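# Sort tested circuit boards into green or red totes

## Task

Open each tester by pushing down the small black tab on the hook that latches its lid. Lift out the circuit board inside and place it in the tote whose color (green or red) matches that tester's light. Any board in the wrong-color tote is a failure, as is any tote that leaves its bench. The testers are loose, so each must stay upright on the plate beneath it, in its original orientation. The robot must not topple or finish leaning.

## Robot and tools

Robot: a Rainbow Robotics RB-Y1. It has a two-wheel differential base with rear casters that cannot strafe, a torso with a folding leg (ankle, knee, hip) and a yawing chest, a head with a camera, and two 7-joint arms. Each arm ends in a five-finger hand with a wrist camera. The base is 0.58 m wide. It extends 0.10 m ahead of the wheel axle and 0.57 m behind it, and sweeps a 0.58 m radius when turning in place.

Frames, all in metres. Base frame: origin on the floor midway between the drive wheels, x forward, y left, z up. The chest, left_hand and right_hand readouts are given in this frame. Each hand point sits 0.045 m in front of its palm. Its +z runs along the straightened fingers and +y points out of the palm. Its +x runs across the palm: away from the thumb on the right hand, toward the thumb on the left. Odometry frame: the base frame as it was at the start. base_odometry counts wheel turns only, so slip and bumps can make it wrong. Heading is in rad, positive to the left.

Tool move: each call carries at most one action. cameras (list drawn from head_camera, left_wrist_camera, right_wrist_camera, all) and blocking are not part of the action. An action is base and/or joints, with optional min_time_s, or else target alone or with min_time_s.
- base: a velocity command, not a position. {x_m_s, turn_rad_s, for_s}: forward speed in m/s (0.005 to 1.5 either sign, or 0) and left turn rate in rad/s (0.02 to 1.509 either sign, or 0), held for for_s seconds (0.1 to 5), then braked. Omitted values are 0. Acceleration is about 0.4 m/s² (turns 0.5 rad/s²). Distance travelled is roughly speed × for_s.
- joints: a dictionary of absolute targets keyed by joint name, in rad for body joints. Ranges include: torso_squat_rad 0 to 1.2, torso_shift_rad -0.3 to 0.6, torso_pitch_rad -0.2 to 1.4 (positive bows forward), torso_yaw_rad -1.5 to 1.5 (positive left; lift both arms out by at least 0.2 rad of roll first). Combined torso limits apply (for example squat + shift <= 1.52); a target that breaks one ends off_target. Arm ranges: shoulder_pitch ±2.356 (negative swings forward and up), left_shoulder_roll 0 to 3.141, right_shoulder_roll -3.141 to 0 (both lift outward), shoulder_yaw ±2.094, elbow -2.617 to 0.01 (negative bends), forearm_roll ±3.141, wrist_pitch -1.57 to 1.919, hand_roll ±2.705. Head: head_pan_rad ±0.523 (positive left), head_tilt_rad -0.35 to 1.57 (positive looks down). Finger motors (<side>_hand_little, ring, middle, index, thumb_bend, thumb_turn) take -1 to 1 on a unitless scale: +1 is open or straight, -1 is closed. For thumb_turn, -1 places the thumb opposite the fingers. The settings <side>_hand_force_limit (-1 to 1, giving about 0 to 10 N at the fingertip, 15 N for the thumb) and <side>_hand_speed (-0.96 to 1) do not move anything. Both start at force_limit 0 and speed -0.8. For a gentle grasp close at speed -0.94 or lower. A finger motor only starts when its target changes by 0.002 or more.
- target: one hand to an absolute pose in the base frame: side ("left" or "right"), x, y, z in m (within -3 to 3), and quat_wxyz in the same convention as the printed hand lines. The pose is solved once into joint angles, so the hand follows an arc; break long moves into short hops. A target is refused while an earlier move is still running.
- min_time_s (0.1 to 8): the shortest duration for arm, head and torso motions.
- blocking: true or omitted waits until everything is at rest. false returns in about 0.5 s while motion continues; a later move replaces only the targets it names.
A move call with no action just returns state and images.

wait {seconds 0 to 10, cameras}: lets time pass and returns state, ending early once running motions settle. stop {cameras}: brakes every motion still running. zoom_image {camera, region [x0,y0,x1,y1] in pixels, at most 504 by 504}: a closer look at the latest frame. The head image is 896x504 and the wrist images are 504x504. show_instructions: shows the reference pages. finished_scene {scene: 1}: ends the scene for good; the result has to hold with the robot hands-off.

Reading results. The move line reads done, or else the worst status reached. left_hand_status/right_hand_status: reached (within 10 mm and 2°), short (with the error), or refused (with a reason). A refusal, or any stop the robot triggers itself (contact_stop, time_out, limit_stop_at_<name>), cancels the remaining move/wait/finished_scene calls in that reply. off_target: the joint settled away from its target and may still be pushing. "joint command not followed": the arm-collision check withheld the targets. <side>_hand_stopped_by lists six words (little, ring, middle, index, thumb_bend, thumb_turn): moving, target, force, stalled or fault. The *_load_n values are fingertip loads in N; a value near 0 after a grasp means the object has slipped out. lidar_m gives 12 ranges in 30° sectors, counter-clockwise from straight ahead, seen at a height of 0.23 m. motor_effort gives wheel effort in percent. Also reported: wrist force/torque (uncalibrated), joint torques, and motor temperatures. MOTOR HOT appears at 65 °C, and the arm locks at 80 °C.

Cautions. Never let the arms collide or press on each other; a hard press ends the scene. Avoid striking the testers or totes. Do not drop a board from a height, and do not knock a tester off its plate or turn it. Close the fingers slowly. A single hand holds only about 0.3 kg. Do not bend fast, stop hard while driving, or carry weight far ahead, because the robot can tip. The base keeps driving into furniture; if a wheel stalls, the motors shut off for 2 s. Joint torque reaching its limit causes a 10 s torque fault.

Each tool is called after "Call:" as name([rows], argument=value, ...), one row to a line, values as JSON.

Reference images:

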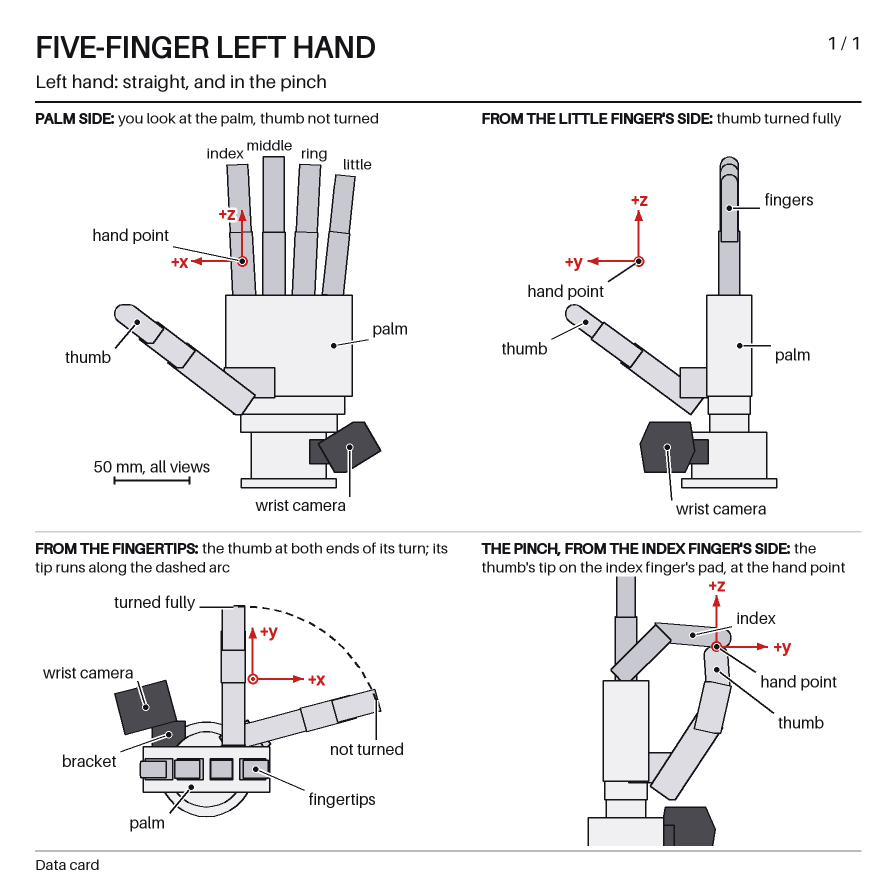

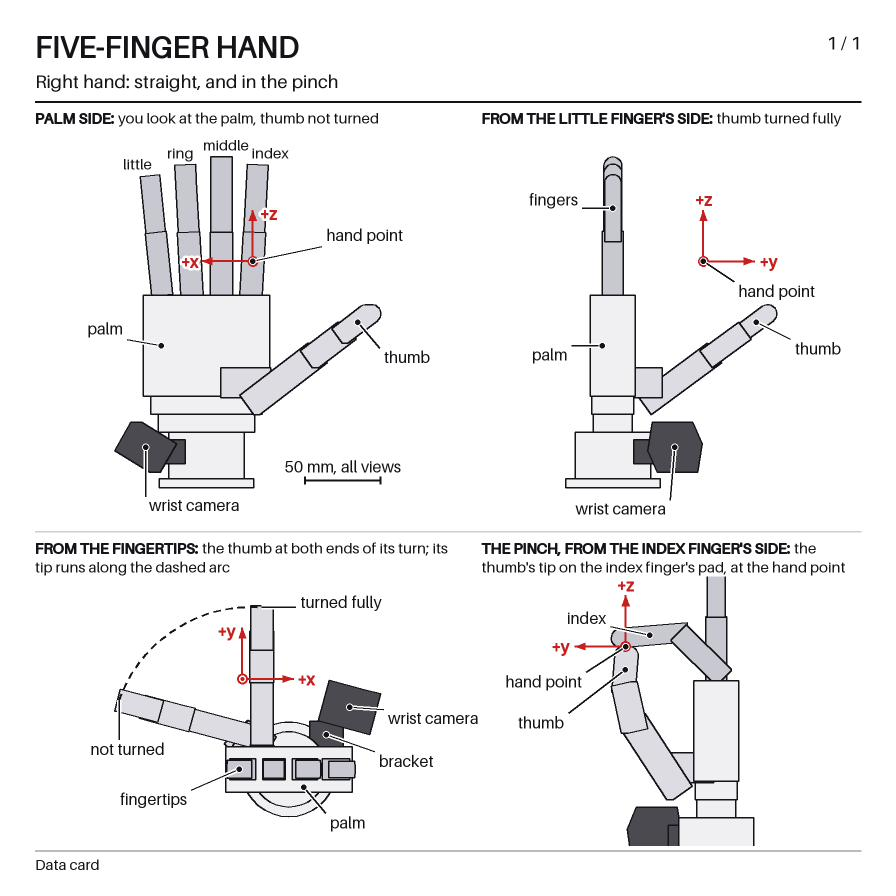

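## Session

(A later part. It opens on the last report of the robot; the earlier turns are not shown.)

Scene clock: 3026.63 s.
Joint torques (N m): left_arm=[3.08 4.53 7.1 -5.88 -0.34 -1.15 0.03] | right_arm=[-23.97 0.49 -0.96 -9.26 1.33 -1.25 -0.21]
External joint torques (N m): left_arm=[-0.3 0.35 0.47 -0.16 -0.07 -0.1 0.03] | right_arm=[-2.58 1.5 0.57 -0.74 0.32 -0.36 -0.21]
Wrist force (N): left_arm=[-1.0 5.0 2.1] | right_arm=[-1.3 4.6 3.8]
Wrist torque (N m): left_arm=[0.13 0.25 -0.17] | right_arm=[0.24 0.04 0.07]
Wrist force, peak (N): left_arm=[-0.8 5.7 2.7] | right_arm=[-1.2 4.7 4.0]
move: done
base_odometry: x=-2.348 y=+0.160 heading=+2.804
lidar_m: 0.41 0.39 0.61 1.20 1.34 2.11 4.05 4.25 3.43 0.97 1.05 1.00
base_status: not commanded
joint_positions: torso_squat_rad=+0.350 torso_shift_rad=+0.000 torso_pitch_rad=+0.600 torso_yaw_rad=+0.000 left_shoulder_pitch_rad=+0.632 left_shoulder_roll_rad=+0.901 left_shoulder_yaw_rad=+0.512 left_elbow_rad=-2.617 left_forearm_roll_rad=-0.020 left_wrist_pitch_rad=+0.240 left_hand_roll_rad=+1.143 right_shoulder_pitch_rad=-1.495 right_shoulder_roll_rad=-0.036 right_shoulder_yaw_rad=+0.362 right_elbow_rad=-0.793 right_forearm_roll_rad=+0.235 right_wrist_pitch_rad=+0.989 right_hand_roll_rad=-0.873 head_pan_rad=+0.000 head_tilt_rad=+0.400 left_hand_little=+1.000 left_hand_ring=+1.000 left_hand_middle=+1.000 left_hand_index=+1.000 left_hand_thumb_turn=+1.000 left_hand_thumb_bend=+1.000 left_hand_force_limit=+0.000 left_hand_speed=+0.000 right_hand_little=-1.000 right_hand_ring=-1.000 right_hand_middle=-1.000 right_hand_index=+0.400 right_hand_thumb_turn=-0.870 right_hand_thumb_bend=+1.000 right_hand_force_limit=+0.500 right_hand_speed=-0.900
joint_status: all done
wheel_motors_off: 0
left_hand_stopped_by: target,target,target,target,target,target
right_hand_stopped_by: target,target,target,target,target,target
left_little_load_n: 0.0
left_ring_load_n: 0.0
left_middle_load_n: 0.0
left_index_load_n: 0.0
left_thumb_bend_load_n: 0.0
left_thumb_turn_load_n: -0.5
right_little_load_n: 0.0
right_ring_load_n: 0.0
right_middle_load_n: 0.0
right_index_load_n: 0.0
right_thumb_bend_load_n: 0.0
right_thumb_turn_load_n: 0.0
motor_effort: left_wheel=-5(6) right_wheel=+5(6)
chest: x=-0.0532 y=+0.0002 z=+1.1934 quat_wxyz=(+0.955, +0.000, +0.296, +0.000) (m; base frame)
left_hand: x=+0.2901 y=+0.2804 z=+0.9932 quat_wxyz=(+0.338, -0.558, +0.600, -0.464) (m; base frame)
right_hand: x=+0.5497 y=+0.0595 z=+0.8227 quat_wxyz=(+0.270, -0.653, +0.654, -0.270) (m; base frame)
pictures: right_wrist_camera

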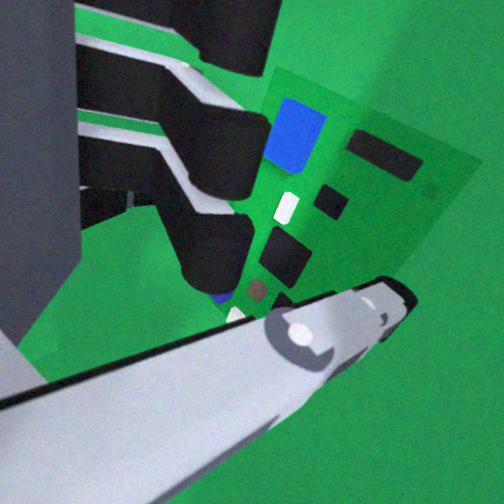

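Call:
move(target={"side":"right","x":0.548,"y":0.06,"z":0.85,"quat_wxyz":[0.2706,-0.6533,0.6533,-0.2706]}, min_time_s=1.5, cameras=["right_wrist_camera"])

Call:
move(target={"side":"right","x":0.545,"y":0.06,"z":0.90,"quat_wxyz":[0.2706,-0.6533,0.6533,-0.2706]}, min_time_s=1.5, cameras=["right_wrist_camera"])

Call:
move(target={"side":"right","x":0.53,"y":0.04,"z":1.0,"quat_wxyz":[0.2706,-0.6533,0.6533,-0.2706]}, min_time_s=2, cameras=["all"])

Scene clock: 3035.20 s.
Joint torques (N m): left_arm=[3.42 4.68 7.01 -6.47 -0.24 -1.21 0.23] | right_arm=[-20.46 -1.7 -4.32 -10.37 0.68 -0.65 0.67]
External joint torques (N m): left_arm=[0.03 0.5 0.38 -0.75 0.03 -0.16 0.23] | right_arm=[0.89 -0.73 -2.54 -1.74 -0.36 0.29 0.67]
Wrist force (N): left_arm=[-1.1 5.1 2.6] | right_arm=[-1.3 4.5 3.8]
Wrist torque (N m): left_arm=[0.15 0.30 -0.16] | right_arm=[0.24 0.04 0.29]
Wrist force, peak (N): left_arm=[-1.0 5.7 2.9] | right_arm=[-1.4 4.7 3.8]
move: done
base_odometry: x=-2.348 y=+0.160 heading=+2.804
lidar_m: 0.41 0.39 0.61 1.20 1.34 2.09 4.05 4.25 3.42 0.97 1.04 1.00
base_status: not commanded
joint_positions: torso_squat_rad=+0.350 torso_shift_rad=+0.000 torso_pitch_rad=+0.600 torso_yaw_rad=+0.000 left_shoulder_pitch_rad=+0.632 left_shoulder_roll_rad=+0.901 left_shoulder_yaw_rad=+0.512 left_elbow_rad=-2.617 left_forearm_roll_rad=-0.020 left_wrist_pitch_rad=+0.240 left_hand_roll_rad=+1.143 right_shoulder_pitch_rad=-1.485 right_shoulder_roll_rad=-0.050 right_shoulder_yaw_rad=+0.350 right_elbow_rad=-0.920 right_forearm_roll_rad=+0.213 right_wrist_pitch_rad=+1.098 right_hand_roll_rad=-0.823 head_pan_rad=+0.000 head_tilt_rad=+0.400 left_hand_little=+1.000 left_hand_ring=+1.000 left_hand_middle=+1.000 left_hand_index=+1.000 left_hand_thumb_turn=+1.000 left_hand_thumb_bend=+1.000 left_hand_force_limit=+0.000 left_hand_speed=+0.000 right_hand_little=-1.000 right_hand_ring=-1.000 right_hand_middle=-1.000 right_hand_index=+0.400 right_hand_thumb_turn=-0.870 right_hand_thumb_bend=+1.000 right_hand_force_limit=+0.500 right_hand_speed=-0.900
joint_status: all done
wheel_motors_off: 0
left_hand_stopped_by: target,target,target,target,target,target
right_hand_stopped_by: target,target,target,target,target,target
left_little_load_n: 0.0
left_ring_load_n: 0.0
left_middle_load_n: 0.0
left_index_load_n: -0.5
left_thumb_bend_load_n: 0.0
left_thumb_turn_load_n: 0.0
right_little_load_n: 0.0
right_ring_load_n: 0.0
right_middle_load_n: 0.0
right_index_load_n: 0.0
right_thumb_bend_load_n: 0.0
right_thumb_turn_load_n: 0.0
motor_effort: left_wheel=-5(6) right_wheel=+5(6)
chest: x=-0.0532 y=+0.0002 z=+1.1934 quat_wxyz=(+0.955, +0.000, +0.296, +0.000) (m; base frame)
left_hand: x=+0.2901 y=+0.2804 z=+0.9932 quat_wxyz=(+0.338, -0.558, +0.600, -0.464) (m; base frame)
right_hand: x=+0.5480 y=+0.0603 z=+0.8498 quat_wxyz=(+0.270, -0.654, +0.653, -0.271) (m; base frame)
right_hand_status: reached (checked arc, planned for 1.5 s): 0 mm and 0.1 deg off.
pictures: right_wrist_camera

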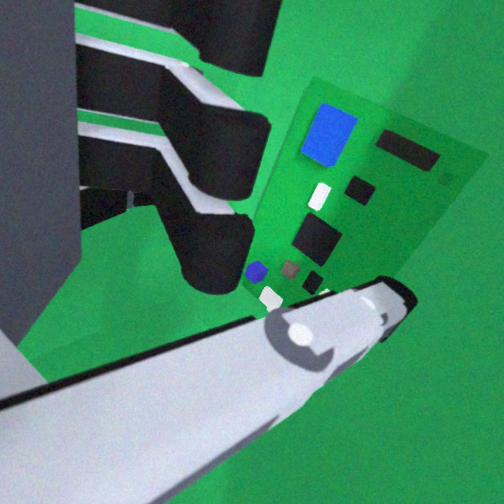

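Scene clock: 3037.03 s.
Joint torques (N m): left_arm=[3.76 4.83 6.77 -6.1 -0.28 -1.1 0.22] | right_arm=[-23.61 -2.27 -4.33 -10.3 0.83 -0.64 0.62]
External joint torques (N m): left_arm=[0.37 0.65 0.14 -0.38 -0.01 -0.05 0.21] | right_arm=[-2.15 -1.04 -2.27 -1.72 -0.21 0.37 0.62]
Wrist force (N): left_arm=[-1.3 5.0 2.7] | right_arm=[-1.1 4.4 3.8]
Wrist torque (N m): left_arm=[0.11 0.32 -0.17] | right_arm=[0.22 -0.02 0.30]
Wrist force, peak (N): left_arm=[-1.3 5.1 3.2] | right_arm=[-1.3 4.6 4.0]
move: done
base_odometry: x=-2.348 y=+0.160 heading=+2.804
lidar_m: 0.42 0.39 0.60 1.20 1.34 2.10 4.05 4.24 3.42 0.97 1.05 1.01
base_status: not commanded
joint_positions: torso_squat_rad=+0.350 torso_shift_rad=+0.000 torso_pitch_rad=+0.600 torso_yaw_rad=+0.000 left_shoulder_pitch_rad=+0.632 left_shoulder_roll_rad=+0.901 left_shoulder_yaw_rad=+0.512 left_elbow_rad=-2.617 left_forearm_roll_rad=-0.020 left_wrist_pitch_rad=+0.240 left_hand_roll_rad=+1.143 right_shoulder_pitch_rad=-1.506 right_shoulder_roll_rad=-0.066 right_shoulder_yaw_rad=+0.323 right_elbow_rad=-1.080 right_forearm_roll_rad=+0.179 right_wrist_pitch_rad=+1.265 right_hand_roll_rad=-0.753 head_pan_rad=+0.000 head_tilt_rad=+0.400 left_hand_little=+1.000 left_hand_ring=+1.000 left_hand_middle=+1.000 left_hand_index=+1.000 left_hand_thumb_turn=+1.000 left_hand_thumb_bend=+1.000 left_hand_force_limit=+0.000 left_hand_speed=+0.000 right_hand_little=-1.000 right_hand_ring=-1.000 right_hand_middle=-1.000 right_hand_index=+0.400 right_hand_thumb_turn=-0.870 right_hand_thumb_bend=+1.000 right_hand_force_limit=+0.500 right_hand_speed=-0.900
joint_status: all done
wheel_motors_off: 0
left_hand_stopped_by: target,target,target,target,target,target
right_hand_stopped_by: target,target,target,target,target,target
left_little_load_n: 0.0
left_ring_load_n: 0.0
left_middle_load_n: 0.0
left_index_load_n: 0.0
left_thumb_bend_load_n: 0.0
left_thumb_turn_load_n: 0.0
right_little_load_n: 0.0
right_ring_load_n: 0.0
right_middle_load_n: 0.0
right_index_load_n: 0.0
right_thumb_bend_load_n: 0.0
right_thumb_turn_load_n: 0.0
motor_effort: left_wheel=-5(6) right_wheel=+5(5)
chest: x=-0.0532 y=+0.0002 z=+1.1934 quat_wxyz=(+0.955, +0.000, +0.296, +0.000) (m; base frame)
left_hand: x=+0.2901 y=+0.2804 z=+0.9932 quat_wxyz=(+0.338, -0.558, +0.600, -0.464) (m; base frame)
right_hand: x=+0.5453 y=+0.0603 z=+0.8989 quat_wxyz=(+0.268, -0.654, +0.654, -0.270) (m; base frame)
right_hand_status: reached (checked arc, planned for 1.5 s): 1 mm and 0.3 deg off.
pictures: right_wrist_camera

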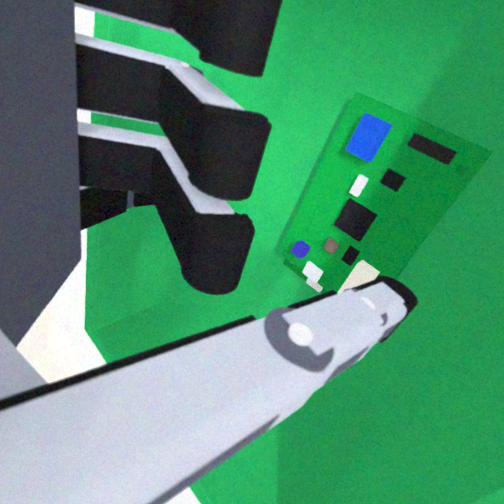

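Scene clock: 3039.37 s.
Joint torques (N m): left_arm=[3.61 4.55 7.11 -6.18 -0.36 -1.06 0.16] | right_arm=[-23.53 -3.42 -4.85 -9.27 0.66 -0.77 0.72]
External joint torques (N m): left_arm=[0.22 0.37 0.48 -0.46 -0.09 -0.01 0.15] | right_arm=[-2.2 -1.19 -2.37 -1.55 -0.27 0.35 0.72]
Wrist force (N): left_arm=[-1.1 5.1 3.2] | right_arm=[-1.5 4.4 3.6]
Wrist torque (N m): left_arm=[0.12 0.30 -0.20] | right_arm=[0.25 0.02 0.26]
Wrist force, peak (N): left_arm=[-1.2 5.3 3.1] | right_arm=[-1.3 4.5 4.0]
move: done
base_odometry: x=-2.348 y=+0.160 heading=+2.804
lidar_m: 0.42 0.38 0.59 1.20 1.33 2.10 4.04 4.24 3.42 0.96 1.05 1.01
base_status: not commanded
joint_positions: torso_squat_rad=+0.350 torso_shift_rad=+0.000 torso_pitch_rad=+0.600 torso_yaw_rad=+0.000 left_shoulder_pitch_rad=+0.632 left_shoulder_roll_rad=+0.901 left_shoulder_yaw_rad=+0.512 left_elbow_rad=-2.617 left_forearm_roll_rad=-0.020 left_wrist_pitch_rad=+0.240 left_hand_roll_rad=+1.143 right_shoulder_pitch_rad=-1.565 right_shoulder_roll_rad=-0.118 right_shoulder_yaw_rad=+0.250 right_elbow_rad=-1.384 right_forearm_roll_rad=+0.117 right_wrist_pitch_rad=+1.592 right_hand_roll_rad=-0.627 head_pan_rad=+0.000 head_tilt_rad=+0.400 left_hand_little=+1.000 left_hand_ring=+1.000 left_hand_middle=+1.000 left_hand_index=+1.000 left_hand_thumb_turn=+1.000 left_hand_thumb_bend=+1.000 left_hand_force_limit=+0.000 left_hand_speed=+0.000 right_hand_little=-1.000 right_hand_ring=-1.000 right_hand_middle=-1.000 right_hand_index=+0.400 right_hand_thumb_turn=-0.870 right_hand_thumb_bend=+1.000 right_hand_force_limit=+0.500 right_hand_speed=-0.900
joint_status: all done
wheel_motors_off: 0
left_hand_stopped_by: target,target,target,target,target,target
right_hand_stopped_by: target,target,target,target,target,target
left_little_load_n: 0.0
left_ring_load_n: 0.0
left_middle_load_n: 0.0
left_index_load_n: 0.0
left_thumb_bend_load_n: 0.0
left_thumb_turn_load_n: -0.5
right_little_load_n: 0.0
right_ring_load_n: 0.0
right_middle_load_n: 0.0
right_index_load_n: 0.0
right_thumb_bend_load_n: 0.0
right_thumb_turn_load_n: 0.0
motor_effort: left_wheel=-5(6) right_wheel=+5(6)
chest: x=-0.0532 y=+0.0002 z=+1.1934 quat_wxyz=(+0.955, +0.000, +0.296, +0.000) (m; base frame)
left_hand: x=+0.2901 y=+0.2804 z=+0.9932 quat_wxyz=(+0.338, -0.558, +0.600, -0.464) (m; base frame)
right_hand: x=+0.5302 y=+0.0402 z=+0.9991 quat_wxyz=(+0.269, -0.654, +0.653, -0.270) (m; base frame)
right_hand_status: reached (checked arc, planned for 2.0 s): 1 mm and 0.2 deg off.
pictures: head_camera, left_wrist_camera, right_wrist_camera

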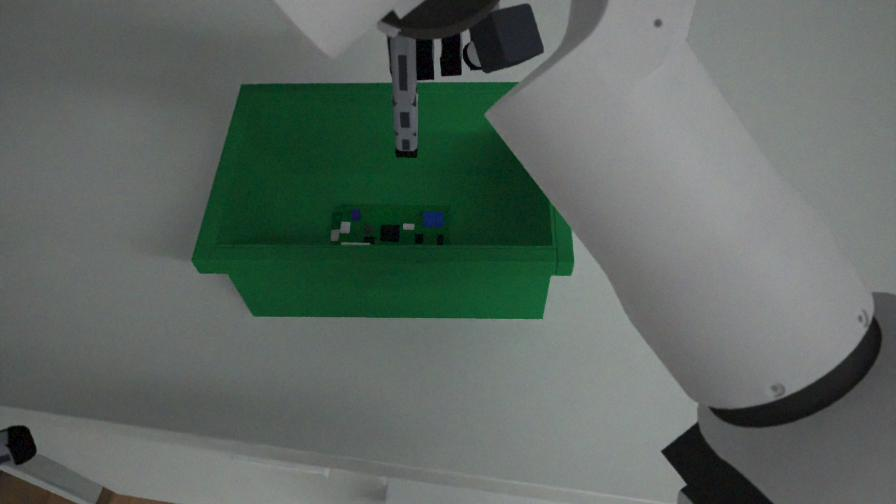

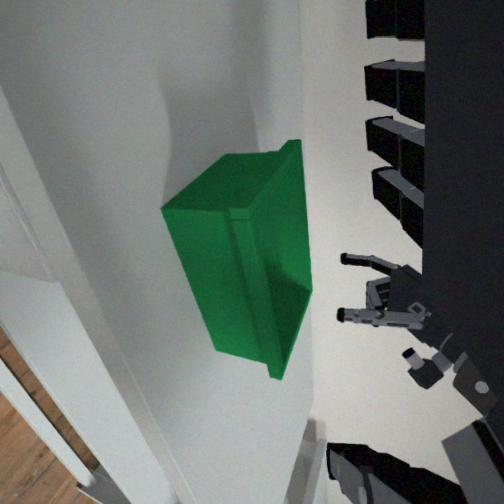

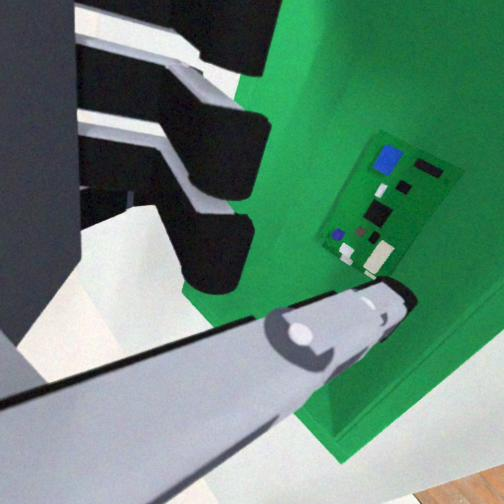

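Call:
move(target={"side":"right","x":0.45,"y":-0.02,"z":1.05,"quat_wxyz":[0.2706,-0.6533,0.6533,-0.2706]}, min_time_s=2, cameras=["head_camera"])

Call:
zoom_image(camera="head_camera", region=[190, 70, 590, 330])

Scene clock: 3049.23 s.
Joint torques (N m): left_arm=[3.73 4.61 6.57 -5.98 -0.44 -1 -0.04] | right_arm=[-16.46 1.03 -1.86 -7.19 0.73 -1.19 0.64]
External joint torques (N m): left_arm=[0.34 0.43 -0.06 -0.26 -0.17 0.05 -0.05] | right_arm=[0.59 1.43 -1.74 -1.36 0.29 0.19 0.63]
Wrist force (N): left_arm=[-0.8 4.9 2.8] | right_arm=[-1.2 4.8 3.6]
Wrist torque (N m): left_arm=[0.13 0.26 -0.17] | right_arm=[0.28 0.01 0.28]
Wrist force, peak (N): left_arm=[-1.4 5.3 3.3] | right_arm=[-1.3 5.1 3.8]
move: short
base_odometry: x=-2.348 y=+0.160 heading=+2.804
lidar_m: 0.41 0.38 0.61 1.20 1.33 2.10 4.04 4.24 3.43 0.97 1.05 1.00
base_status: not commanded
joint_positions: torso_squat_rad=+0.350 torso_shift_rad=+0.000 torso_pitch_rad=+0.600 torso_yaw_rad=+0.000 left_shoulder_pitch_rad=+0.632 left_shoulder_roll_rad=+0.901 left_shoulder_yaw_rad=+0.512 left_elbow_rad=-2.617 left_forearm_roll_rad=-0.020 left_wrist_pitch_rad=+0.240 left_hand_roll_rad=+1.143 right_shoulder_pitch_rad=-1.350 right_shoulder_roll_rad=+0.000 right_shoulder_yaw_rad=+0.089 right_elbow_rad=-2.003 right_forearm_roll_rad=+0.304 right_wrist_pitch_rad=+1.919 right_hand_roll_rad=-0.298 head_pan_rad=+0.000 head_tilt_rad=+0.400 left_hand_little=+1.000 left_hand_ring=+1.000 left_hand_middle=+1.000 left_hand_index=+1.000 left_hand_thumb_turn=+1.000 left_hand_thumb_bend=+1.000 left_hand_force_limit=+0.000 left_hand_speed=+0.000 right_hand_little=-1.000 right_hand_ring=-1.000 right_hand_middle=-1.000 right_hand_index=+0.400 right_hand_thumb_turn=-0.870 right_hand_thumb_bend=+1.000 right_hand_force_limit=+0.500 right_hand_speed=-0.900
joint_status: all done
wheel_motors_off: 0
left_hand_stopped_by: target,target,target,target,target,target
right_hand_stopped_by: target,target,target,target,target,target
left_little_load_n: 0.0
left_ring_load_n: 0.0
left_middle_load_n: 0.0
left_index_load_n: 0.0
left_thumb_bend_load_n: -0.5
left_thumb_turn_load_n: 0.0
right_little_load_n: 0.0
right_ring_load_n: 0.0
right_middle_load_n: 0.0
right_index_load_n: 0.0
right_thumb_bend_load_n: 0.0
right_thumb_turn_load_n: 0.0
motor_effort: left_wheel=-5(6) right_wheel=+5(6)
chest: x=-0.0532 y=+0.0002 z=+1.1934 quat_wxyz=(+0.955, +0.000, +0.296, +0.000) (m; base frame)
left_hand: x=+0.2901 y=+0.2804 z=+0.9932 quat_wxyz=(+0.338, -0.558, +0.600, -0.464) (m; base frame)
right_hand: x=+0.4506 y=-0.0200 z=+1.0495 quat_wxyz=(+0.290, -0.651, +0.645, -0.277) (m; base frame)
right_hand_status: short (checked arc, as near as the solve gets, planned for 2.0 s): 1 mm and 2.6 deg off. The place is met; only the turn is off.
pictures: head_camera

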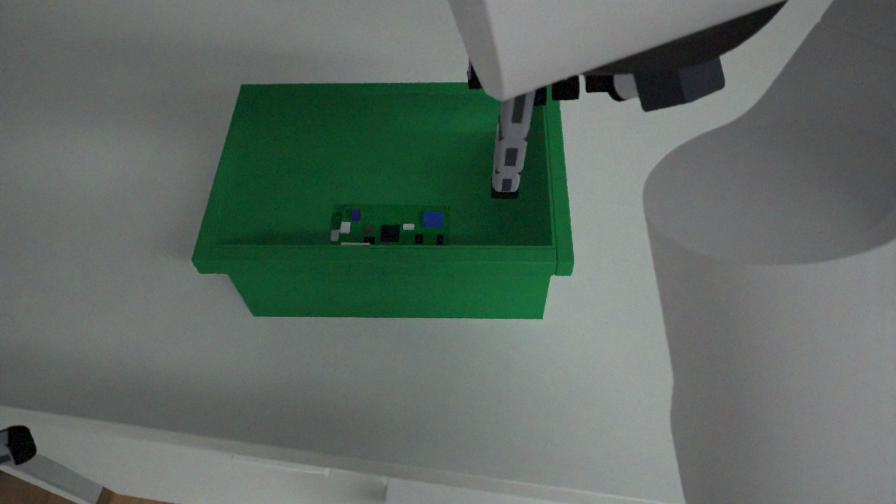

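Scaled by 1.260.

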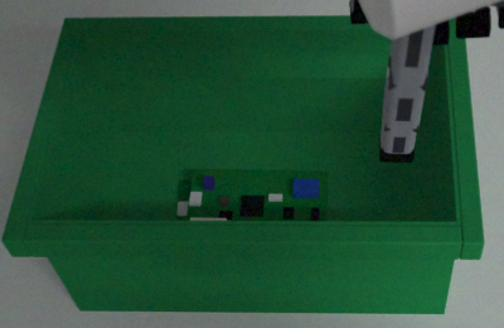

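Call:
finished_scene()

The scene is finished: the task was done.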